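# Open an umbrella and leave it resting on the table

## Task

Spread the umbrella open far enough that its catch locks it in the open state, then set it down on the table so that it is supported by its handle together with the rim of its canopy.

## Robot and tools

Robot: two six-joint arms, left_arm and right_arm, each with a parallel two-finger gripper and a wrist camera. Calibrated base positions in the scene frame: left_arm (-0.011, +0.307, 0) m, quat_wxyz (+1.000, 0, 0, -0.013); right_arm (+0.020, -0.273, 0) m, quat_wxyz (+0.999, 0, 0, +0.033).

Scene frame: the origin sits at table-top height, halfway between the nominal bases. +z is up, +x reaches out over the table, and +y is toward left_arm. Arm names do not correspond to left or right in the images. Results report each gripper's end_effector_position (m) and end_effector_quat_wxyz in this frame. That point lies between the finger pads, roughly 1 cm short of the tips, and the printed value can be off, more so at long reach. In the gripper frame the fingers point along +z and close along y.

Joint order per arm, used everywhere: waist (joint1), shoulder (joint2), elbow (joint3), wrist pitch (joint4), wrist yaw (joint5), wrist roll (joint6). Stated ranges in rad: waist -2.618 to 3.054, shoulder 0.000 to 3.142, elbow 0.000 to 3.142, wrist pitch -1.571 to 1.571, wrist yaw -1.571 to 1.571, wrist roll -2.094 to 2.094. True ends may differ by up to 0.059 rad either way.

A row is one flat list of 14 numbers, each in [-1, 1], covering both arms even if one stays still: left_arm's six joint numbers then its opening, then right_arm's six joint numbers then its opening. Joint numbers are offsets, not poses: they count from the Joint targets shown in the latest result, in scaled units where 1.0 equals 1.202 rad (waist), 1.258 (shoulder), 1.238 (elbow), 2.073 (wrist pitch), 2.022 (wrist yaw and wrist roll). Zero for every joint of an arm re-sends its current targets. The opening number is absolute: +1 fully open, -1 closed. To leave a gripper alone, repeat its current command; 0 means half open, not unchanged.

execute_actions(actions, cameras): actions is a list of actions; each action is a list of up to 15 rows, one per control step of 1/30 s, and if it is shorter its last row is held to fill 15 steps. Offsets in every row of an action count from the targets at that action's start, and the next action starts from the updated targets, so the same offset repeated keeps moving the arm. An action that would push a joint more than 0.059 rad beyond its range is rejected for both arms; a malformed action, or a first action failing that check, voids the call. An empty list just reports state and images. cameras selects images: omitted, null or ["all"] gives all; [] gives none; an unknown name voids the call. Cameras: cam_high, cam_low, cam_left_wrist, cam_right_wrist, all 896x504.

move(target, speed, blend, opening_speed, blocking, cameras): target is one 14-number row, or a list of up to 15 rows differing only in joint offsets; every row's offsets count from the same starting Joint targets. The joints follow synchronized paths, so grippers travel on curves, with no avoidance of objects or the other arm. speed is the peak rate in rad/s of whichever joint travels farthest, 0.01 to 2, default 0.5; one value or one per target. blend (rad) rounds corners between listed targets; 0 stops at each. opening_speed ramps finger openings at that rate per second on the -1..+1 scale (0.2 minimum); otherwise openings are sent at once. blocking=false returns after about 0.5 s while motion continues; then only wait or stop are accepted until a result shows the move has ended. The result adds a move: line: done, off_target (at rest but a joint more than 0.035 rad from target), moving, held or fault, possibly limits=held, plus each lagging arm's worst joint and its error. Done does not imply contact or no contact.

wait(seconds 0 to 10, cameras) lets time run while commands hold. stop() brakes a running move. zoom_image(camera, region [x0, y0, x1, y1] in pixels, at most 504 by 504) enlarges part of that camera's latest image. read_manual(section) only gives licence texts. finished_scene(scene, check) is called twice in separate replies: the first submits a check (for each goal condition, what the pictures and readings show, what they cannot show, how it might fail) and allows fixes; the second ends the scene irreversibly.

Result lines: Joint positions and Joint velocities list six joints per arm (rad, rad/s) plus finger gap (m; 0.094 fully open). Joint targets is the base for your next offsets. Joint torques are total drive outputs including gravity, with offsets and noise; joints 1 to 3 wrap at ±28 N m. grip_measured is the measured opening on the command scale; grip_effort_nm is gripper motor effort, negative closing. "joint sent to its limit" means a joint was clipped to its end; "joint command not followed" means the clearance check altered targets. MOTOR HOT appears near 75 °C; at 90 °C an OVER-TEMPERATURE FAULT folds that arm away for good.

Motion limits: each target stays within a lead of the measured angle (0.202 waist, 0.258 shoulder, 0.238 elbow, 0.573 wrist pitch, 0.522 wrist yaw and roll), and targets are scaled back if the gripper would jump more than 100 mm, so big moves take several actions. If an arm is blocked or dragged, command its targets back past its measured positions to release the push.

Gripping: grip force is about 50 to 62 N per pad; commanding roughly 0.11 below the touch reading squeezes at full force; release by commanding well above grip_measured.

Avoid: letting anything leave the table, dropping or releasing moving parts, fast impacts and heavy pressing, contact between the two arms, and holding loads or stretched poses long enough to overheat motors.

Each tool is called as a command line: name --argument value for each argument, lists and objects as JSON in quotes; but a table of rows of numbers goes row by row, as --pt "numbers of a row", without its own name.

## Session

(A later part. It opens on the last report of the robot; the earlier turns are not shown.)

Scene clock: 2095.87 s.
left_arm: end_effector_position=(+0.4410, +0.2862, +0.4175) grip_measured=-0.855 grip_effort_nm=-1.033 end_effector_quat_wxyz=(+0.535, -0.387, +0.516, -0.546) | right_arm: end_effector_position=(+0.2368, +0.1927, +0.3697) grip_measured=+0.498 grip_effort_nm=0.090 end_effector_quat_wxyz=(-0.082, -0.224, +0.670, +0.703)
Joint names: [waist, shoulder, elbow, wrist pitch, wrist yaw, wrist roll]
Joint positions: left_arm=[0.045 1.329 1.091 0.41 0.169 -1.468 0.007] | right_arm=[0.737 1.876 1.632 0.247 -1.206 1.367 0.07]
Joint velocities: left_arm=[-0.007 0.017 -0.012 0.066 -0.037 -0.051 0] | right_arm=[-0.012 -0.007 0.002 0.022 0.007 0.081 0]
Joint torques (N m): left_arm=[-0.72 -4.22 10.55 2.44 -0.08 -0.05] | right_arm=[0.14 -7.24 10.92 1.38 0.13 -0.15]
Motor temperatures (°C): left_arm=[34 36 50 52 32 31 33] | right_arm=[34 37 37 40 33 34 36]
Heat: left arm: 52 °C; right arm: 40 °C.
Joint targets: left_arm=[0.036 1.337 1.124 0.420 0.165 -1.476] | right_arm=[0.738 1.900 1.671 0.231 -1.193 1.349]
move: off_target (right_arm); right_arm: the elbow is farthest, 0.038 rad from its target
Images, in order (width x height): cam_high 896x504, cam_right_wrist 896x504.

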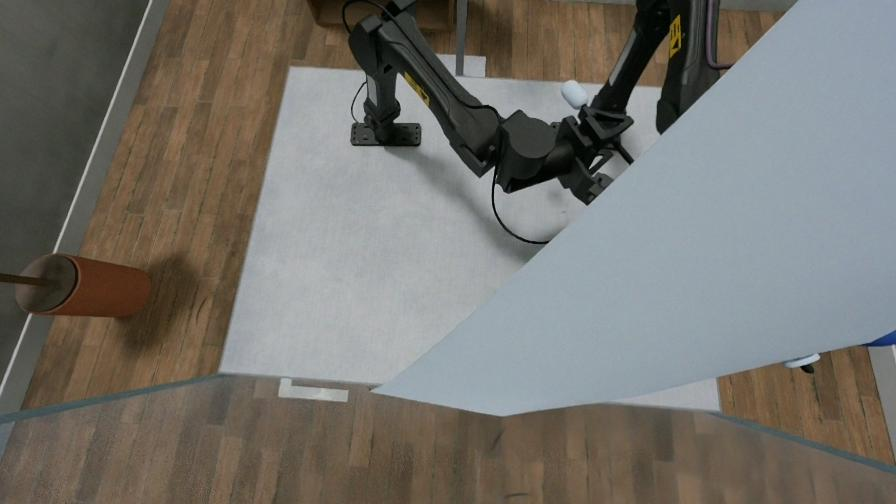

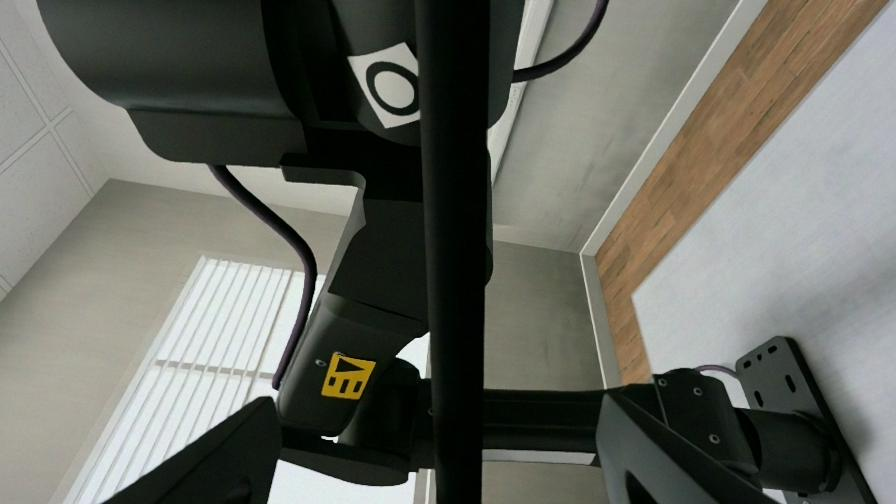

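move --target '[0,0,0,0,0,0,-0.97,0,0.007,0,0,0,0,-0.5]' --speed 0.1 --opening_speed 0.5 --cameras '["cam_right_wrist"]'

move --target '[0,0,0,0,0,0,-0.97,0,0,0,0,0,0,-0.8]' --speed 0.1 --opening_speed 0.3 --cameras '["cam_right_wrist"]'

Scene clock: 2103.17 s.
left_arm: end_effector_position=(+0.4410, +0.2862, +0.4175) grip_measured=-0.855 grip_effort_nm=-1.038 end_effector_quat_wxyz=(+0.535, -0.387, +0.516, -0.546) | right_arm: end_effector_position=(+0.2387, +0.1946, +0.3651) grip_measured=-0.498 grip_effort_nm=-0.149 end_effector_quat_wxyz=(-0.085, -0.221, +0.673, +0.701)
Joint names: [waist, shoulder, elbow, wrist pitch, wrist yaw, wrist roll]
Joint positions: left_arm=[0.045 1.329 1.091 0.41 0.169 -1.468 0.007] | right_arm=[0.737 1.886 1.632 0.245 -1.205 1.367 0.024]
Joint velocities: left_arm=[-0.007 0.007 0.007 -0.066 -0.037 -0.051 0.001] | right_arm=[-0.002 -0.012 -0.002 0.022 -0.051 0.037 0]
Joint torques (N m): left_arm=[-0.73 -4.23 10.56 2.44 -0.08 -0.05] | right_arm=[0.16 -7.38 10.97 1.4 0.11 -0.15]
Motor temperatures (°C): left_arm=[34 36 50 52 32 31 33] | right_arm=[34 38 37 40 33 34 36]
Heat: left arm: 52 °C; right arm: 40 °C.
Joint targets: left_arm=[0.036 1.337 1.124 0.420 0.165 -1.476] | right_arm=[0.738 1.909 1.671 0.231 -1.193 1.350]
move: off_target (right_arm); right_arm: the elbow is farthest, 0.039 rad from its target
Images, in order (width x height): cam_right_wrist 896x504.

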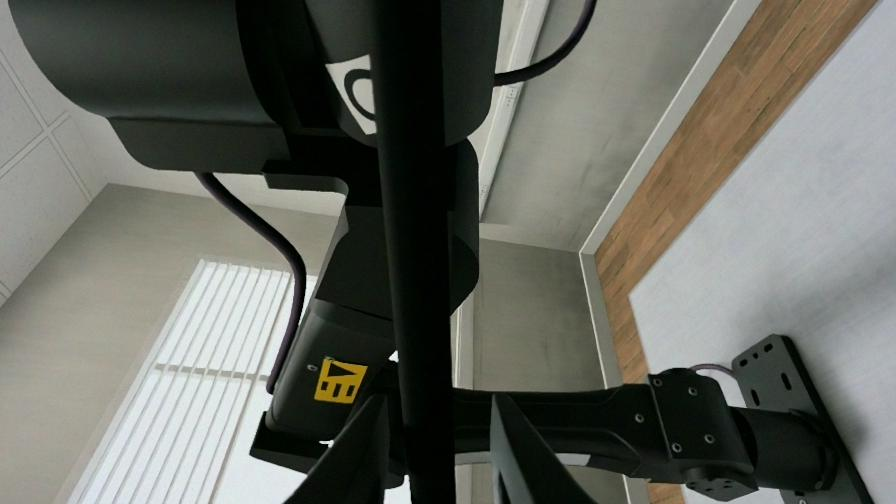

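Scene clock: 2104.47 s.
left_arm: end_effector_position=(+0.4410, +0.2862, +0.4175) grip_measured=-0.855 grip_effort_nm=-1.033 end_effector_quat_wxyz=(+0.535, -0.387, +0.516, -0.546) | right_arm: end_effector_position=(+0.2387, +0.1946, +0.3664) grip_measured=-0.793 grip_effort_nm=-0.422 end_effector_quat_wxyz=(-0.081, -0.224, +0.671, +0.702)
Joint names: [waist, shoulder, elbow, wrist pitch, wrist yaw, wrist roll]
Joint positions: left_arm=[0.045 1.329 1.091 0.41 0.169 -1.468 0.007] | right_arm=[0.737 1.886 1.636 0.245 -1.205 1.358 0.01]
Joint velocities: left_arm=[0.007 -0.022 -0.012 0.037 0.037 -0.007 -0.001] | right_arm=[0.012 0.012 -0.002 -0.007 0.051 0.007 0]
Joint torques (N m): left_arm=[-0.73 -4.22 10.58 2.44 -0.08 -0.04] | right_arm=[0.13 -7.34 10.65 1.39 0.11 -0.06]
Motor temperatures (°C): left_arm=[34 36 50 52 32 31 33] | right_arm=[34 38 37 40 33 34 36]
Heat: left arm: 52 °C; right arm: 40 °C.
Joint targets: left_arm=[0.036 1.337 1.124 0.420 0.165 -1.476] | right_arm=[0.738 1.909 1.671 0.231 -1.193 1.349]
move: done
Images, in order (width x height): cam_right_wrist 896x504.

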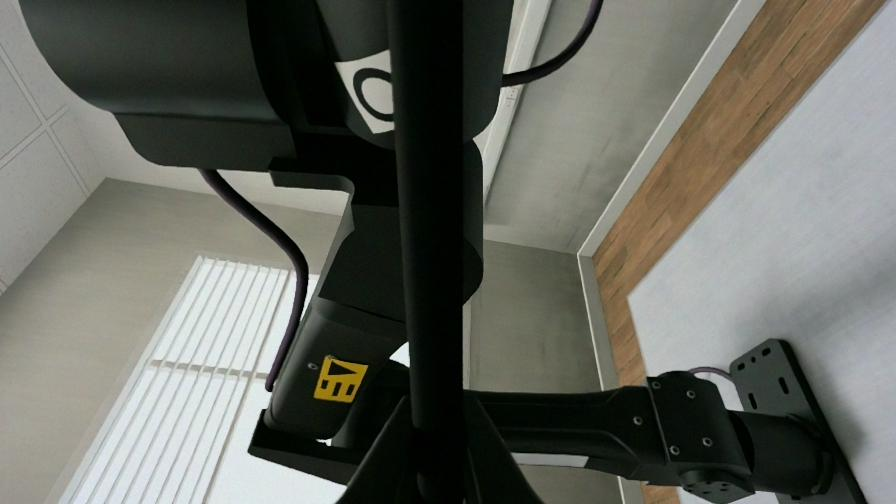

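move --target '[0,0,0,0,0,0,-0.97,0,0,0,0,0,0,-0.97]' --speed 0.1 --opening_speed 0.2 --cameras '["cam_right_wrist", "cam_low"]'

Scene clock: 2107.03 s.
left_arm: end_effector_position=(+0.4410, +0.2862, +0.4175) grip_measured=-0.855 grip_effort_nm=-1.043 end_effector_quat_wxyz=(+0.535, -0.387, +0.516, -0.546) | right_arm: end_effector_position=(+0.2387, +0.1946, +0.3664) grip_measured=-0.828 grip_effort_nm=-1.062 end_effector_quat_wxyz=(-0.080, -0.226, +0.671, +0.702)
Joint names: [waist, shoulder, elbow, wrist pitch, wrist yaw, wrist roll]
Joint positions: left_arm=[0.045 1.329 1.091 0.41 0.169 -1.468 0.007] | right_arm=[0.737 1.886 1.636 0.245 -1.205 1.355 0.008]
Joint velocities: left_arm=[-0.002 -0.017 -0.012 -0.022 0.022 0.051 0] | right_arm=[-0.017 -0.007 0.002 0.007 -0.066 -0.022 0]
Joint torques (N m): left_arm=[-0.73 -4.22 10.55 2.43 -0.08 -0.04] | right_arm=[0.13 -7.38 10.62 1.41 0.1 -0.04]
Motor temperatures (°C): left_arm=[34 36 50 52 32 31 33] | right_arm=[34 38 37 40 33 34 36]
Heat: left arm: 52 °C; right arm: 40 °C.
Joint targets: left_arm=[0.036 1.337 1.124 0.420 0.165 -1.476] | right_arm=[0.738 1.909 1.671 0.231 -1.193 1.349]
move: done
Images, in order (width x height): cam_low 896x504, cam_right_wrist 896x504.

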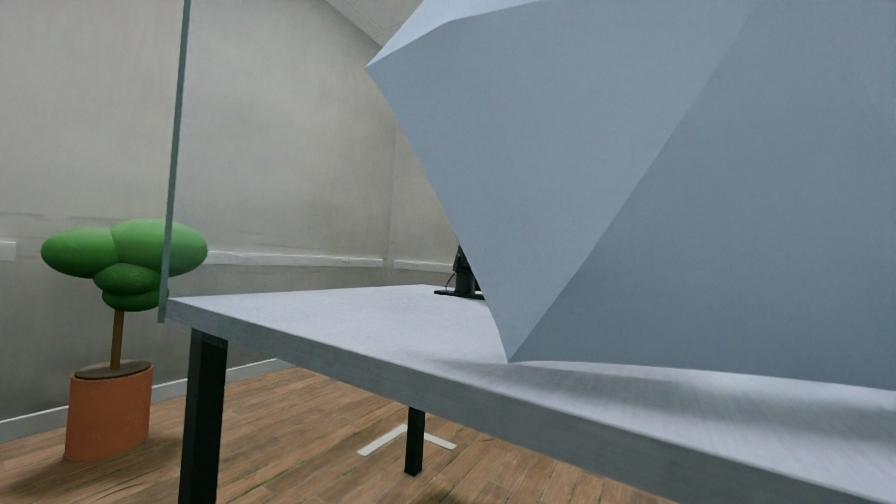

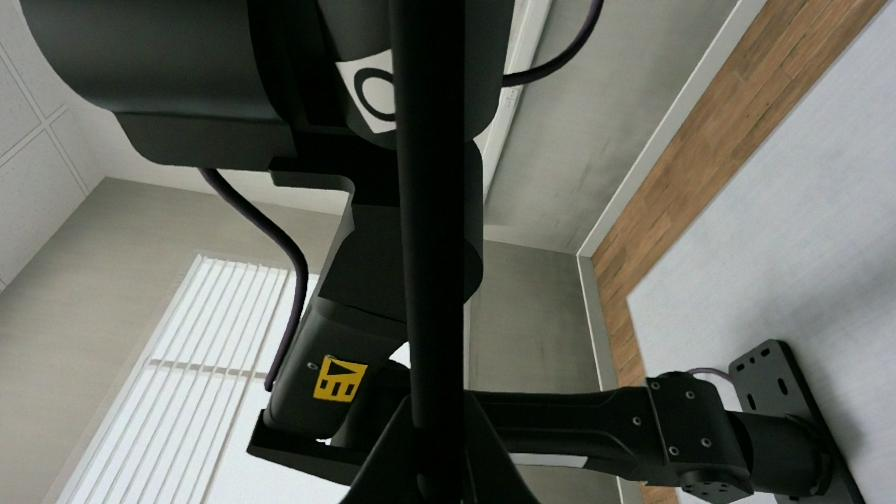

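execute_actions --actions '[]' --cameras '["cam_high", "cam_low"]'

zoom_image --camera "cam_high" --region '[640, 240, 896, 440]'

Scene clock: 2128.67 s.
left_arm: end_effector_position=(+0.4410, +0.2862, +0.4175) grip_measured=-0.855 grip_effort_nm=-1.033 end_effector_quat_wxyz=(+0.535, -0.387, +0.516, -0.546) | right_arm: end_effector_position=(+0.2387, +0.1946, +0.3664) grip_measured=-0.828 grip_effort_nm=-1.062 end_effector_quat_wxyz=(-0.080, -0.226, +0.671, +0.702)
Joint names: [waist, shoulder, elbow, wrist pitch, wrist yaw, wrist roll]
Joint positions: left_arm=[0.045 1.329 1.091 0.41 0.169 -1.468 0.007] | right_arm=[0.737 1.886 1.636 0.245 -1.205 1.355 0.008]
Joint velocities: left_arm=[-0.002 0.002 0.027 0.022 -0.051 0.007 0] | right_arm=[0.007 -0.022 -0.007 -0.022 -0.007 -0.022 0]
Joint torques (N m): left_arm=[-0.72 -4.23 10.55 2.44 -0.08 -0.04] | right_arm=[0.18 -7.36 10.66 1.41 0.11 -0.04]
Motor temperatures (°C): left_arm=[34 36 50 53 32 31 33] | right_arm=[34 38 38 40 33 34 37]
Heat: left arm: 53 °C; right arm: 40 °C.
Joint targets: left_arm=[0.036 1.337 1.124 0.420 0.165 -1.476] | right_arm=[0.738 1.909 1.671 0.231 -1.193 1.349]
Tool commands: left_gripper/opening=-0.97 right_gripper/opening=-0.97
Images, in order (width x height): cam_high 896x504, cam_low 896x504.

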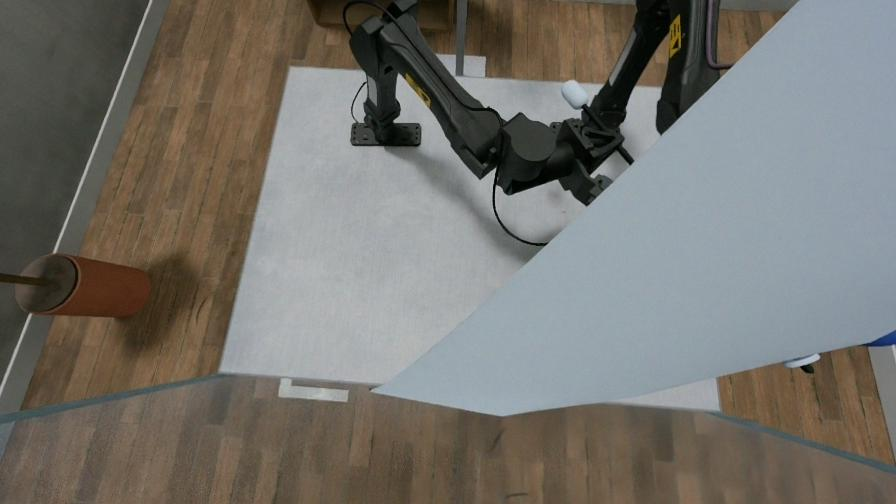

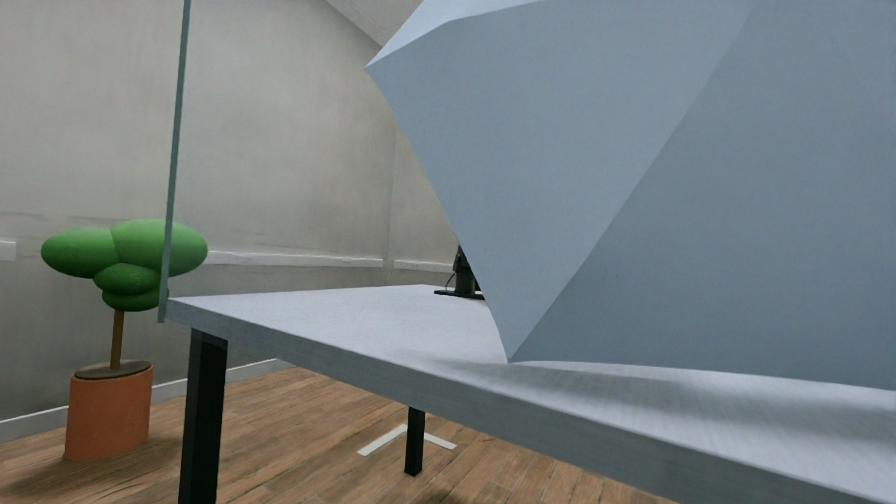

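Scaled by 1.969 from the camera's 896x504 image, which has a finer 1280x720 frame.

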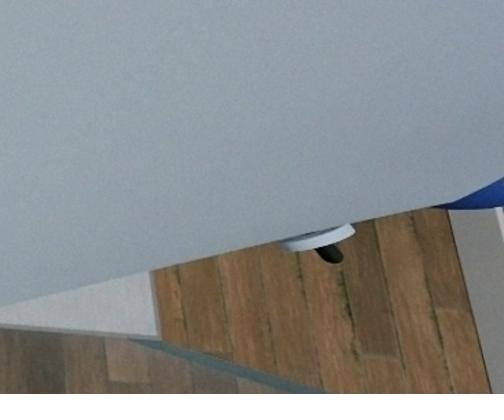

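move --target '[0,0,-0.0404,0,0,0,-0.97,0,0,-0.0404,0.012,0,0,-0.97]' --speed 0.1 --cameras '["cam_low"]'

Scene clock: 2137.70 s.
left_arm: end_effector_position=(+0.4410, +0.2862, +0.4175) grip_measured=-0.855 grip_effort_nm=-1.033 end_effector_quat_wxyz=(+0.535, -0.387, +0.516, -0.546) | right_arm: end_effector_position=(+0.2387, +0.1946, +0.3665) grip_measured=-0.828 grip_effort_nm=-1.062 end_effector_quat_wxyz=(-0.080, -0.226, +0.671, +0.702)
Joint names: [waist, shoulder, elbow, wrist pitch, wrist yaw, wrist roll]
Joint positions: left_arm=[0.045 1.329 1.091 0.41 0.169 -1.468 0.007] | right_arm=[0.737 1.886 1.636 0.246 -1.205 1.355 0.008]
Joint velocities: left_arm=[-0.007 0.002 -0.017 -0.037 -0.022 -0.051 -0.001] | right_arm=[-0.002 -0.002 -0.017 0.037 -0.007 0.022 -0.001]
Joint torques (N m): left_arm=[-0.73 -4.22 6.52 2.44 -0.07 -0.05] | right_arm=[0.17 -7.39 6.22 1.62 0.11 -0.03]
Motor temperatures (°C): left_arm=[34 36 50 53 32 31 33] | right_arm=[34 38 38 40 33 34 37]
Heat: left arm: 53 °C; right arm: 40 °C.
Joint targets: left_arm=[0.036 1.337 1.074 0.420 0.165 -1.476] | right_arm=[0.738 1.909 1.621 0.256 -1.193 1.349]
move: done
Images, in order (width x height): cam_low 896x504.

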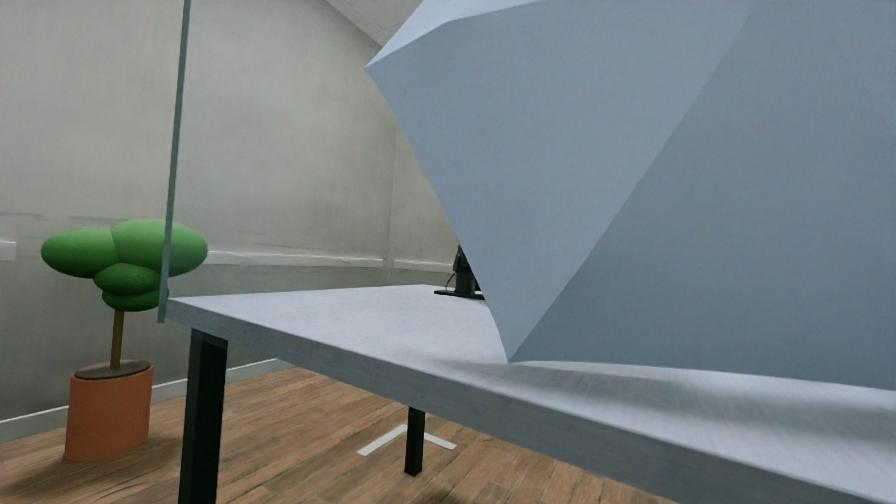

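move --target '[0,0.003,-0.050,0.0343,0,0,-0.97,0,0.003,-0.048,0.0328,0,0,-0.97]' --speed 0.1 --cameras '["cam_low"]'

Scene clock: 2140.30 s.
left_arm: end_effector_position=(+0.4388, +0.2861, +0.4138) grip_measured=-0.857 grip_effort_nm=-1.038 end_effector_quat_wxyz=(+0.544, -0.377, +0.504, -0.555) | right_arm: end_effector_position=(+0.2379, +0.1940, +0.3578) grip_measured=-0.828 grip_effort_nm=-1.057 end_effector_quat_wxyz=(-0.071, -0.235, +0.664, +0.707)
Joint names: [waist, shoulder, elbow, wrist pitch, wrist yaw, wrist roll]
Joint positions: left_arm=[0.045 1.329 1.037 0.505 0.169 -1.474 0.007] | right_arm=[0.737 1.886 1.586 0.324 -1.207 1.354 0.008]
Joint velocities: left_arm=[0.012 0.007 -0.002 0.022 -0.037 0.037 -0.001] | right_arm=[0.002 -0.017 -0.002 0.037 0.007 0.066 -0.001]
Joint torques (N m): left_arm=[-0.73 -3.9 5.93 2.17 -0.08 0.04] | right_arm=[0.16 -7.06 5.45 1.52 0.15 -0.03]
Motor temperatures (°C): left_arm=[34 36 50 53 32 31 33] | right_arm=[34 38 38 40 33 34 37]
Heat: left arm: 53 °C; right arm: 40 °C.
Joint targets: left_arm=[0.036 1.340 1.013 0.491 0.165 -1.475] | right_arm=[0.738 1.912 1.561 0.324 -1.193 1.349]
move: done
Images, in order (width x height): cam_low 896x504.

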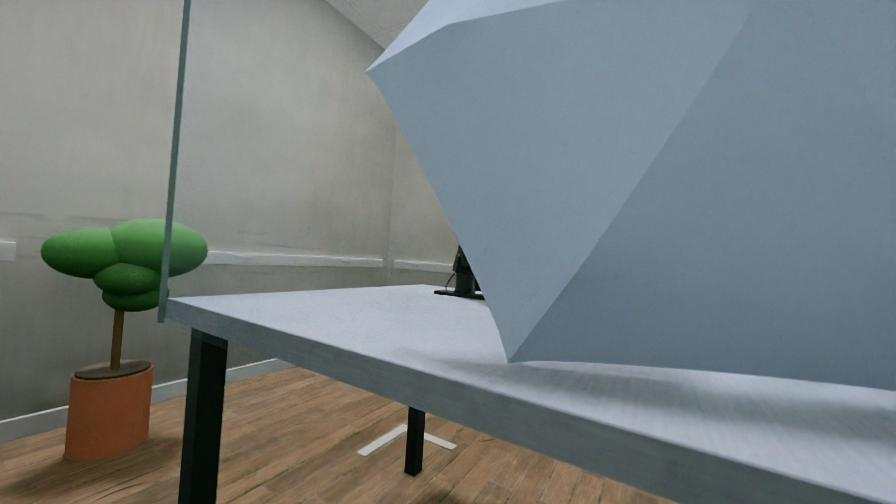

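zoom_image --camera "cam_low" --region '[420, 280, 700, 440]'

Scaled by 1.800 from the camera's 896x504 image, which has a finer 1280x720 frame.

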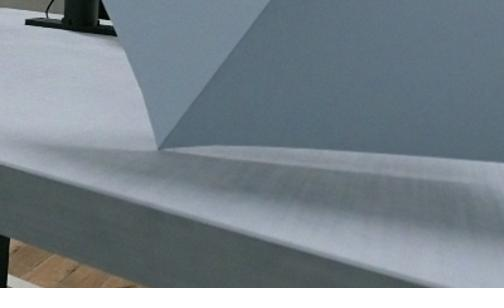

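move --target '[0,0.002,-0.0242,0,0,0,-0.97,0,0,0,0,0,0,-0.97]' --speed 0.1 --cameras '["cam_low"]'

zoom_image --camera "cam_low" --region '[420, 280, 700, 440]'

Scene clock: 2191.80 s.
left_arm: end_effector_position=(+0.4376, +0.2860, +0.4126) grip_measured=-0.857 grip_effort_nm=-1.038 end_effector_quat_wxyz=(+0.545, -0.374, +0.498, -0.561) | right_arm: end_effector_position=(+0.2367, +0.1938, +0.3566) grip_measured=-0.828 grip_effort_nm=-1.053 end_effector_quat_wxyz=(-0.073, -0.237, +0.663, +0.706)
Joint names: [waist, shoulder, elbow, wrist pitch, wrist yaw, wrist roll]
Joint positions: left_arm=[0.045 1.329 1.017 0.541 0.17 -1.482 0.007] | right_arm=[0.738 1.886 1.583 0.324 -1.213 1.351 0.008]
Joint velocities: left_arm=[-0.007 -0.007 -0.012 -0.066 -0.007 -0.051 -0.001] | right_arm=[-0.007 0.022 0.002 -0.037 0.037 0.007 -0.001]
Joint torques (N m): left_arm=[-0.73 -3.74 5.12 1.77 -0.08 0.13] | right_arm=[0.05 -7.05 5.71 1.51 0.21 0]
Motor temperatures (°C): left_arm=[34 35 45 53 32 31 34] | right_arm=[34 39 35 40 33 34 37]
Heat: left arm: 53 °C; right arm: 40 °C.
Joint targets: left_arm=[0.036 1.343 0.982 0.491 0.165 -1.475] | right_arm=[0.739 1.912 1.561 0.324 -1.193 1.349]
move: off_target (left_arm); left_arm: the wrist pitch is farthest, 0.050 rad from its target
Images, in order (width x height): cam_low 896x504.

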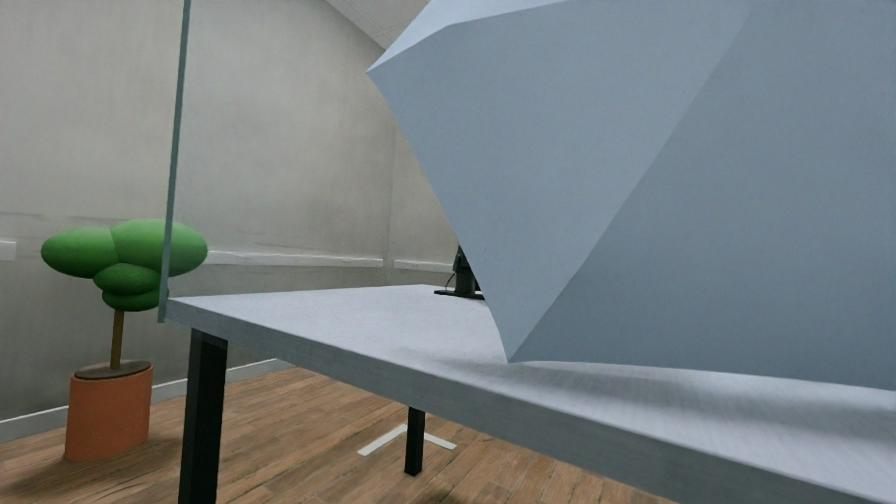

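Scaled by 1.800 from the camera's 896x504 image, which has a finer 1280x720 frame.

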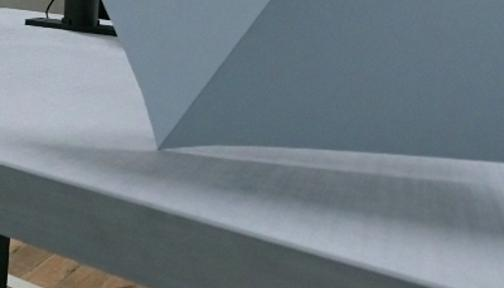

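move --target '[0,0,0.0242,0.017,0,0,-0.97,0,0,0,0,0,0,-0.97]' --speed 0.1 --cameras '[]'

move --target '[0,0,0,0,0,0,-0.5,0,0,0,0,0,0,-0.97]' --speed 0.1 --opening_speed 0.3 --cameras '["cam_low","cam_left_wrist"]'

Scene clock: 2217.47 s.
left_arm: end_effector_position=(+0.4374, +0.2860, +0.4133) grip_measured=-0.857 grip_effort_nm=-1.028 end_effector_quat_wxyz=(+0.546, -0.373, +0.497, -0.561) | right_arm: end_effector_position=(+0.2367, +0.1938, +0.3565) grip_measured=-0.828 grip_effort_nm=-1.062 end_effector_quat_wxyz=(-0.073, -0.237, +0.663, +0.706)
Joint names: [waist, shoulder, elbow, wrist pitch, wrist yaw, wrist roll]
Joint positions: left_arm=[0.045 1.329 1.017 0.544 0.17 -1.483 0.007] | right_arm=[0.738 1.886 1.583 0.324 -1.213 1.351 0.008]
Joint velocities: left_arm=[0.007 0.002 0.007 -0.007 0.007 0.022 0.001] | right_arm=[-0.002 -0.002 0.002 -0.066 0.007 -0.022 0]
Joint torques (N m): left_arm=[-0.75 -3.71 7.41 2.1 -0.09 0.13] | right_arm=[0.1 -7.1 5.7 1.52 0.22 0.01]
Motor temperatures (°C): left_arm=[34 35 46 50 32 31 34] | right_arm=[34 38 35 40 33 34 37]
Heat: left arm: 50 °C; right arm: 40 °C.
Joint targets: left_arm=[0.036 1.343 1.013 0.526 0.165 -1.476] | right_arm=[0.739 1.912 1.561 0.324 -1.193 1.349]
move: done
No camera images: "cameras" was empty.

Scene clock: 2219.23 s.
left_arm: end_effector_position=(+0.4376, +0.2862, +0.4127) grip_measured=-0.501 grip_effort_nm=0.066 end_effector_quat_wxyz=(+0.546, -0.374, +0.498, -0.561) | right_arm: end_effector_position=(+0.2367, +0.1937, +0.3569) grip_measured=-0.828 grip_effort_nm=-1.062 end_effector_quat_wxyz=(-0.072, -0.238, +0.663, +0.706)
Joint names: [waist, shoulder, elbow, wrist pitch, wrist yaw, wrist roll]
Joint positions: left_arm=[0.045 1.329 1.017 0.542 0.169 -1.483 0.023] | right_arm=[0.738 1.886 1.583 0.327 -1.213 1.351 0.008]
Joint velocities: left_arm=[-0.007 0.002 0.007 -0.037 -0.007 0.037 0] | right_arm=[-0.012 -0.017 -0.002 -0.007 0.007 -0.066 0]
Joint torques (N m): left_arm=[-0.73 -3.74 7.43 2.13 -0.08 0.13] | right_arm=[0.1 -7.05 5.74 1.49 0.23 0.01]
Motor temperatures (°C): left_arm=[34 35 46 50 32 31 34] | right_arm=[34 38 35 40 33 34 37]
Heat: left arm: 50 °C; right arm: 40 °C.
Joint targets: left_arm=[0.036 1.343 1.013 0.526 0.165 -1.476] | right_arm=[0.739 1.912 1.561 0.324 -1.193 1.349]
move: done
Images, in order (width x height): cam_low 896x504, cam_left_wrist 896x504.

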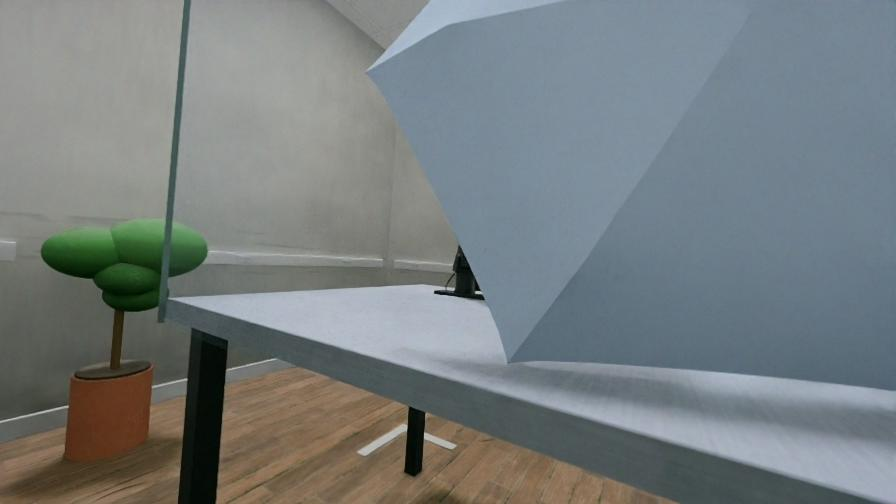

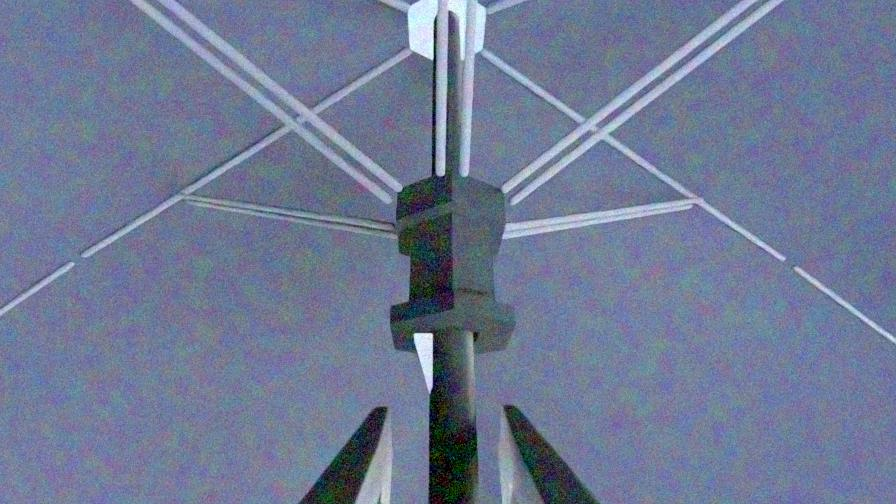

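move --target '[0,0,0,0,0,0,0.9,0,0,0,0,0,0,-0.97]' --speed 0.1 --opening_speed 1.2 --cameras '[]'

move --target '[0.1165,-0.4229,-0.2827,-0.0837,0.0668,-0.0168,0.9,0,0,0,0,0,0,-0.97]' --speed 0.25 --cameras '["cam_low","cam_left_wrist","cam_high"]'

Scene clock: 2226.30 s.
left_arm: end_effector_position=(+0.4376, +0.2862, +0.4126) grip_measured=+0.899 grip_effort_nm=0.066 end_effector_quat_wxyz=(+0.546, -0.375, +0.498, -0.561) | right_arm: end_effector_position=(+0.2367, +0.1937, +0.3569) grip_measured=-0.828 grip_effort_nm=-1.062 end_effector_quat_wxyz=(-0.072, -0.238, +0.663, +0.706)
Joint names: [waist, shoulder, elbow, wrist pitch, wrist yaw, wrist roll]
Joint positions: left_arm=[0.045 1.329 1.017 0.541 0.169 -1.483 0.089] | right_arm=[0.738 1.886 1.583 0.327 -1.213 1.351 0.008]
Joint velocities: left_arm=[-0.007 -0.012 0.007 0.022 -0.051 -0.11 -0.001] | right_arm=[0.007 0.012 -0.017 0.066 -0.007 0.007 0.001]
Joint torques (N m): left_arm=[-0.73 -3.71 7.41 2.13 -0.07 0.13] | right_arm=[0.1 -7.05 5.7 1.49 0.22 0]
Motor temperatures (°C): left_arm=[34 35 46 50 32 31 33] | right_arm=[34 39 36 40 33 34 37]
Heat: left arm: 50 °C; right arm: 40 °C.
Joint targets: left_arm=[0.036 1.343 1.013 0.526 0.165 -1.476] | right_arm=[0.739 1.912 1.561 0.324 -1.193 1.349]
move: done
No camera images: "cameras" was empty.

Scene clock: 2228.97 s.
left_arm: end_effector_position=(+0.3190, +0.3029, +0.3920) grip_measured=+0.899 grip_effort_nm=0.061 end_effector_quat_wxyz=(+0.543, -0.375, +0.501, -0.560) | right_arm: end_effector_position=(+0.2367, +0.1937, +0.3569) grip_measured=-0.828 grip_effort_nm=-1.062 end_effector_quat_wxyz=(-0.072, -0.238, +0.663, +0.706)
Joint names: [waist, shoulder, elbow, wrist pitch, wrist yaw, wrist roll]
Joint positions: left_arm=[0.168 0.823 0.683 0.368 0.293 -1.511 0.089] | right_arm=[0.738 1.886 1.583 0.327 -1.213 1.351 0.008]
Joint velocities: left_arm=[-0.027 -0.002 -0.002 -0.051 0.037 0.007 0] | right_arm=[-0.007 -0.017 0.017 0.081 0.007 0.007 -0.001]
Joint torques (N m): left_arm=[0.72 -1.84 6.19 2.12 0.01 0.07] | right_arm=[0.06 -7.08 5.71 1.48 0.22 0.01]
Motor temperatures (°C): left_arm=[34 35 46 50 32 31 33] | right_arm=[34 39 36 40 33 34 37]
Heat: left arm: 50 °C; right arm: 40 °C.
Joint targets: left_arm=[0.176 0.811 0.663 0.353 0.300 -1.509] | right_arm=[0.739 1.912 1.561 0.324 -1.193 1.349]
move: done
Images, in order (width x height): cam_high 896x504, cam_low 896x504, cam_left_wrist 896x504.

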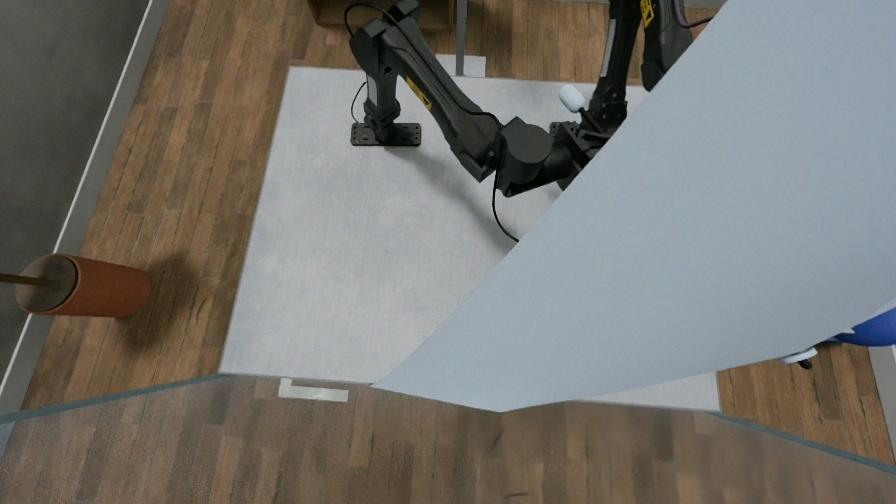

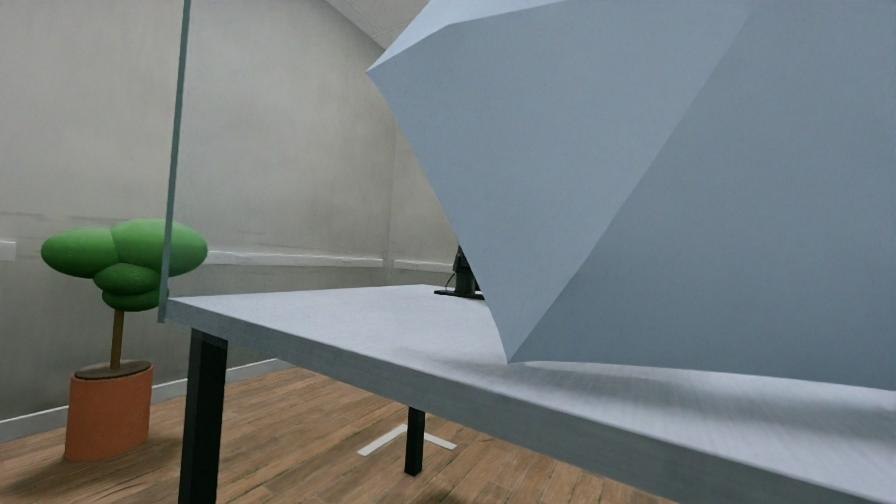

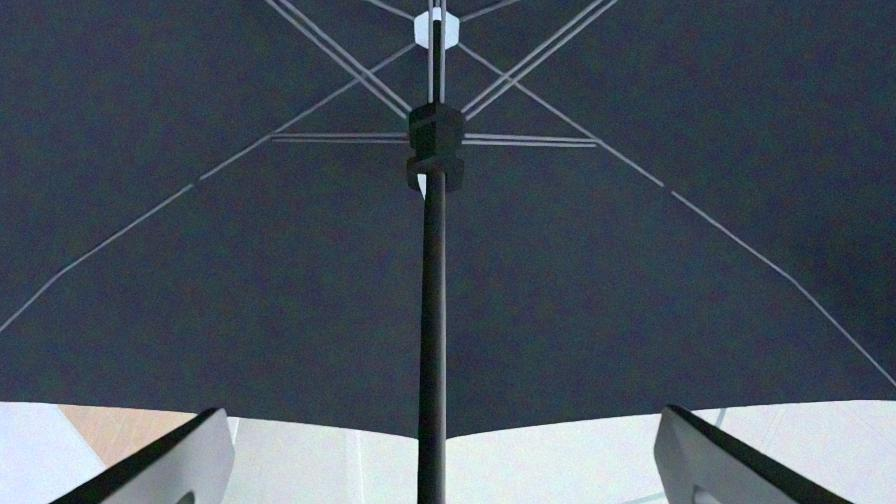

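move --target '[0.5324,-0.1876,-0.3094,-0.4694,-0.1583,0.0193,0.0,0,0,0,0,0,0,-0.97]' --speed 0.6 --opening_speed 1.0 --cameras '["cam_high","cam_right_wrist","cam_left_wrist"]'

Scene clock: 2242.57 s.
left_arm: end_effector_position=(+0.1349, +0.4553, +0.0589) grip_measured=+0.001 grip_effort_nm=-0.071 end_effector_quat_wxyz=(-0.315, +0.854, -0.399, +0.111) | right_arm: end_effector_position=(+0.2367, +0.1937, +0.3569) grip_measured=-0.828 grip_effort_nm=-1.053 end_effector_quat_wxyz=(-0.072, -0.238, +0.663, +0.706)
Joint names: [waist, shoulder, elbow, wrist pitch, wrist yaw, wrist roll]
Joint positions: left_arm=[0.81 0.586 0.296 -0.599 -0.007 -1.481 0.047] | right_arm=[0.738 1.886 1.583 0.327 -1.213 1.351 0.008]
Joint velocities: left_arm=[0.002 -0.002 0.007 -0.066 -0.051 0.022 0.001] | right_arm=[-0.027 0.007 -0.002 -0.081 -0.11 -0.037 0]
Joint torques (N m): left_arm=[0.54 -0.23 6.16 1.61 -0.14 0.16] | right_arm=[0.12 -7.08 5.74 1.48 0.22 0]
Motor temperatures (°C): left_arm=[34 35 46 50 32 31 33] | right_arm=[34 39 36 40 33 34 37]
Heat: left arm: 50 °C; right arm: 40 °C.
Joint targets: left_arm=[0.816 0.575 0.279 -0.620 -0.020 -1.470] | right_arm=[0.739 1.912 1.561 0.324 -1.193 1.349]
move: done
Images, in order (width x height): cam_high 896x504, cam_left_wrist 896x504, cam_right_wrist 896x504.

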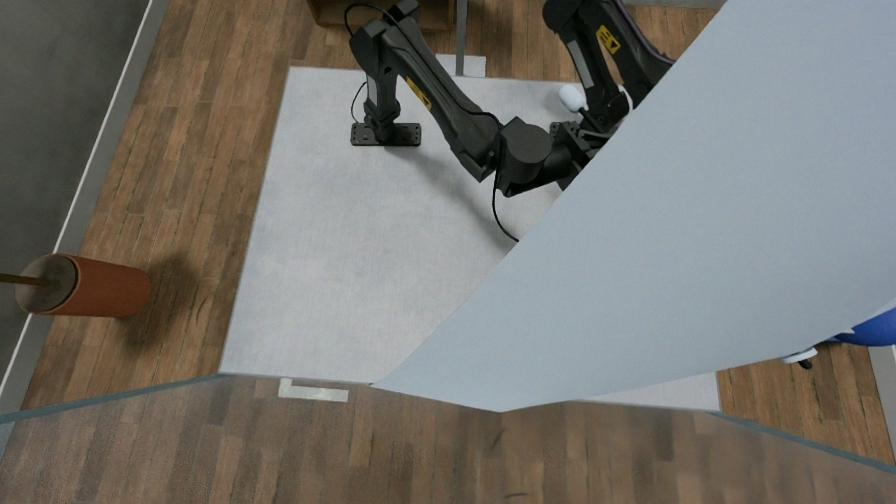

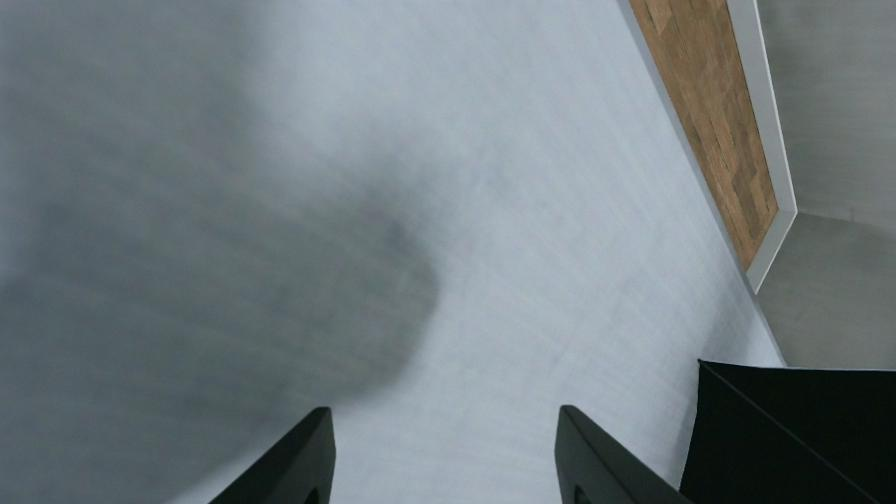

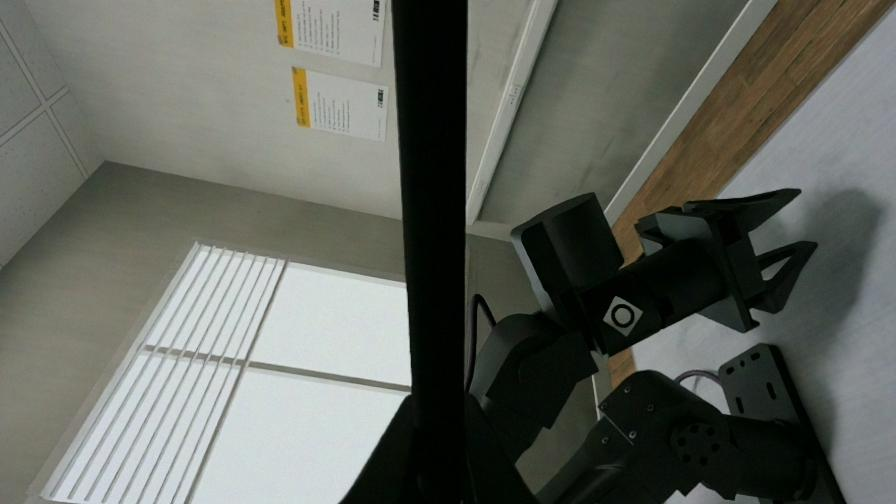

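move --target '[0,0,0,0,0,0,0.0,0,-0.0358,0,0.005,0,0,-0.97]' --speed 0.1 --cameras '[]'

move --target '[0,0,0,0,0,0,0.0,0.0408,-0.1105,-0.2682,0.0881,0.0203,-0.0702,-0.97]' --speed 0.2 --cameras '["cam_high","cam_low","cam_left_wrist","cam_right_wrist"]'

Scene clock: 2263.20 s.
left_arm: end_effector_position=(+0.1346, +0.4552, +0.0588) grip_measured=+0.001 grip_effort_nm=-0.071 end_effector_quat_wxyz=(-0.315, +0.854, -0.399, +0.110) | right_arm: end_effector_position=(+0.2366, +0.1937, +0.3573) grip_measured=-0.828 grip_effort_nm=-1.062 end_effector_quat_wxyz=(-0.071, -0.239, +0.662, +0.707)
Joint names: [waist, shoulder, elbow, wrist pitch, wrist yaw, wrist roll]
Joint positions: left_arm=[0.81 0.586 0.296 -0.6 -0.008 -1.48 0.047] | right_arm=[0.738 1.886 1.583 0.33 -1.213 1.351 0.008]
Joint velocities: left_arm=[-0.012 -0.007 -0.002 -0.11 0.022 -0.037 0] | right_arm=[-0.007 0.002 -0.007 0.022 -0.007 -0.022 0]
Joint torques (N m): left_arm=[0.57 -0.2 6.16 1.63 -0.14 0.16] | right_arm=[0.08 -10.44 5.76 1.55 0.22 0.01]
Motor temperatures (°C): left_arm=[34 35 45 49 32 31 32] | right_arm=[34 39 36 40 33 34 37]
Heat: left arm: 49 °C; right arm: 40 °C.
Joint targets: left_arm=[0.816 0.575 0.279 -0.621 -0.020 -1.470] | right_arm=[0.739 1.867 1.561 0.334 -1.193 1.349]
move: done
No camera images: "cameras" was empty.

Scene clock: 2265.23 s.
left_arm: end_effector_position=(+0.1346, +0.4552, +0.0588) grip_measured=+0.001 grip_effort_nm=-0.076 end_effector_quat_wxyz=(-0.315, +0.854, -0.399, +0.110) | right_arm: end_effector_position=(+0.1947, +0.1753, +0.3128) grip_measured=-0.828 grip_effort_nm=-1.062 end_effector_quat_wxyz=(-0.028, -0.284, +0.646, +0.708)
Joint names: [waist, shoulder, elbow, wrist pitch, wrist yaw, wrist roll]
Joint positions: left_arm=[0.81 0.586 0.296 -0.6 -0.008 -1.48 0.047] | right_arm=[0.782 1.76 1.252 0.52 -1.176 1.208 0.008]
Joint velocities: left_arm=[-0.007 -0.012 -0.002 -0.022 -0.022 -0.037 0.001] | right_arm=[-0.002 -0.012 -0.002 -0.051 0.022 -0.007 0]
Joint torques (N m): left_arm=[0.55 -0.23 6.15 1.63 -0.14 0.15] | right_arm=[0.53 -10.4 5.5 1.51 0.26 0.01]
Motor temperatures (°C): left_arm=[34 35 45 48 32 31 32] | right_arm=[34 39 36 40 33 34 37]
Heat: left arm: 48 °C; right arm: 40 °C.
Joint targets: left_arm=[0.816 0.575 0.279 -0.621 -0.020 -1.470] | right_arm=[0.788 1.728 1.229 0.517 -1.152 1.207]
move: done

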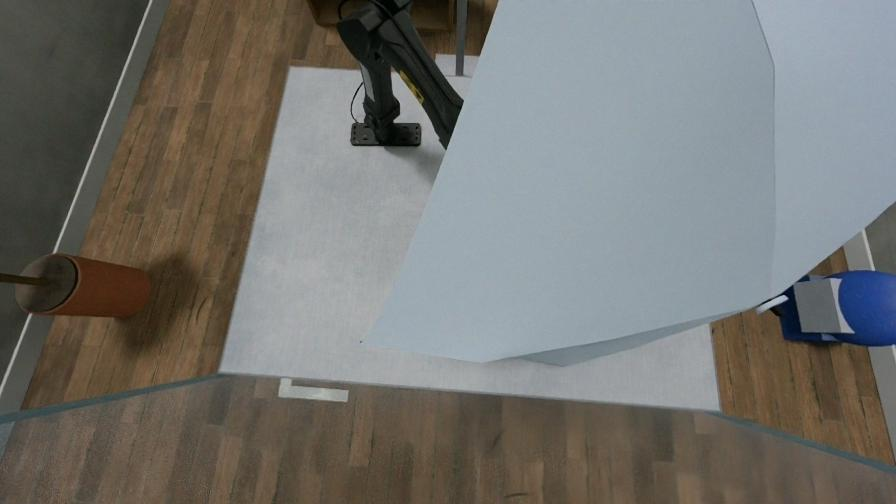

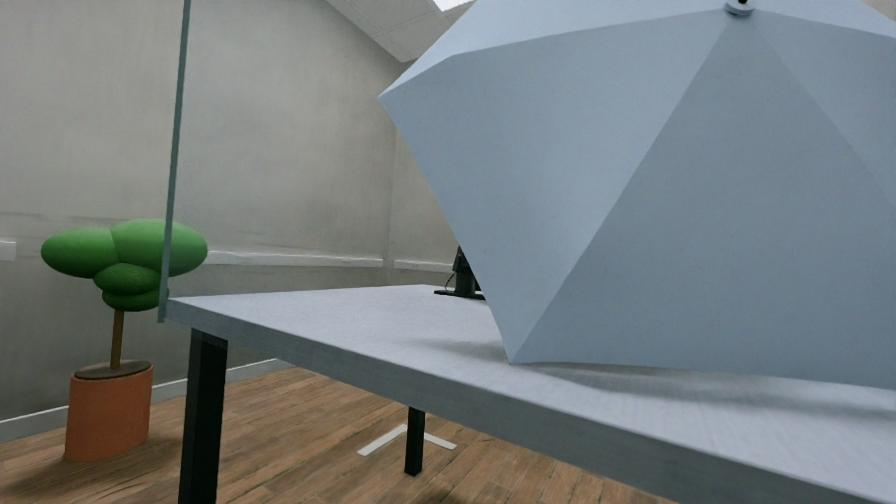

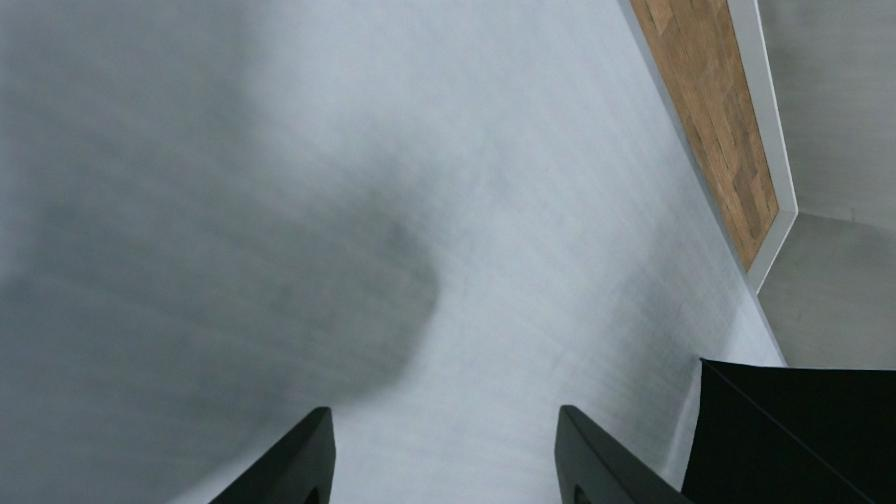

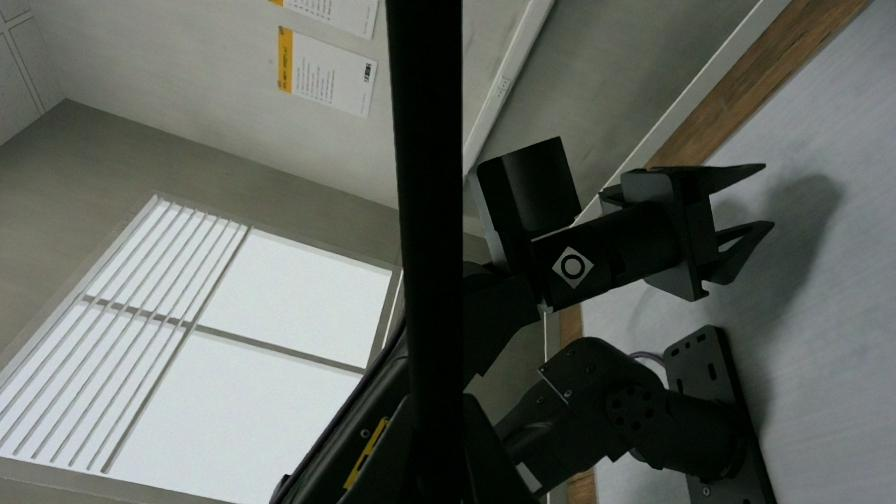

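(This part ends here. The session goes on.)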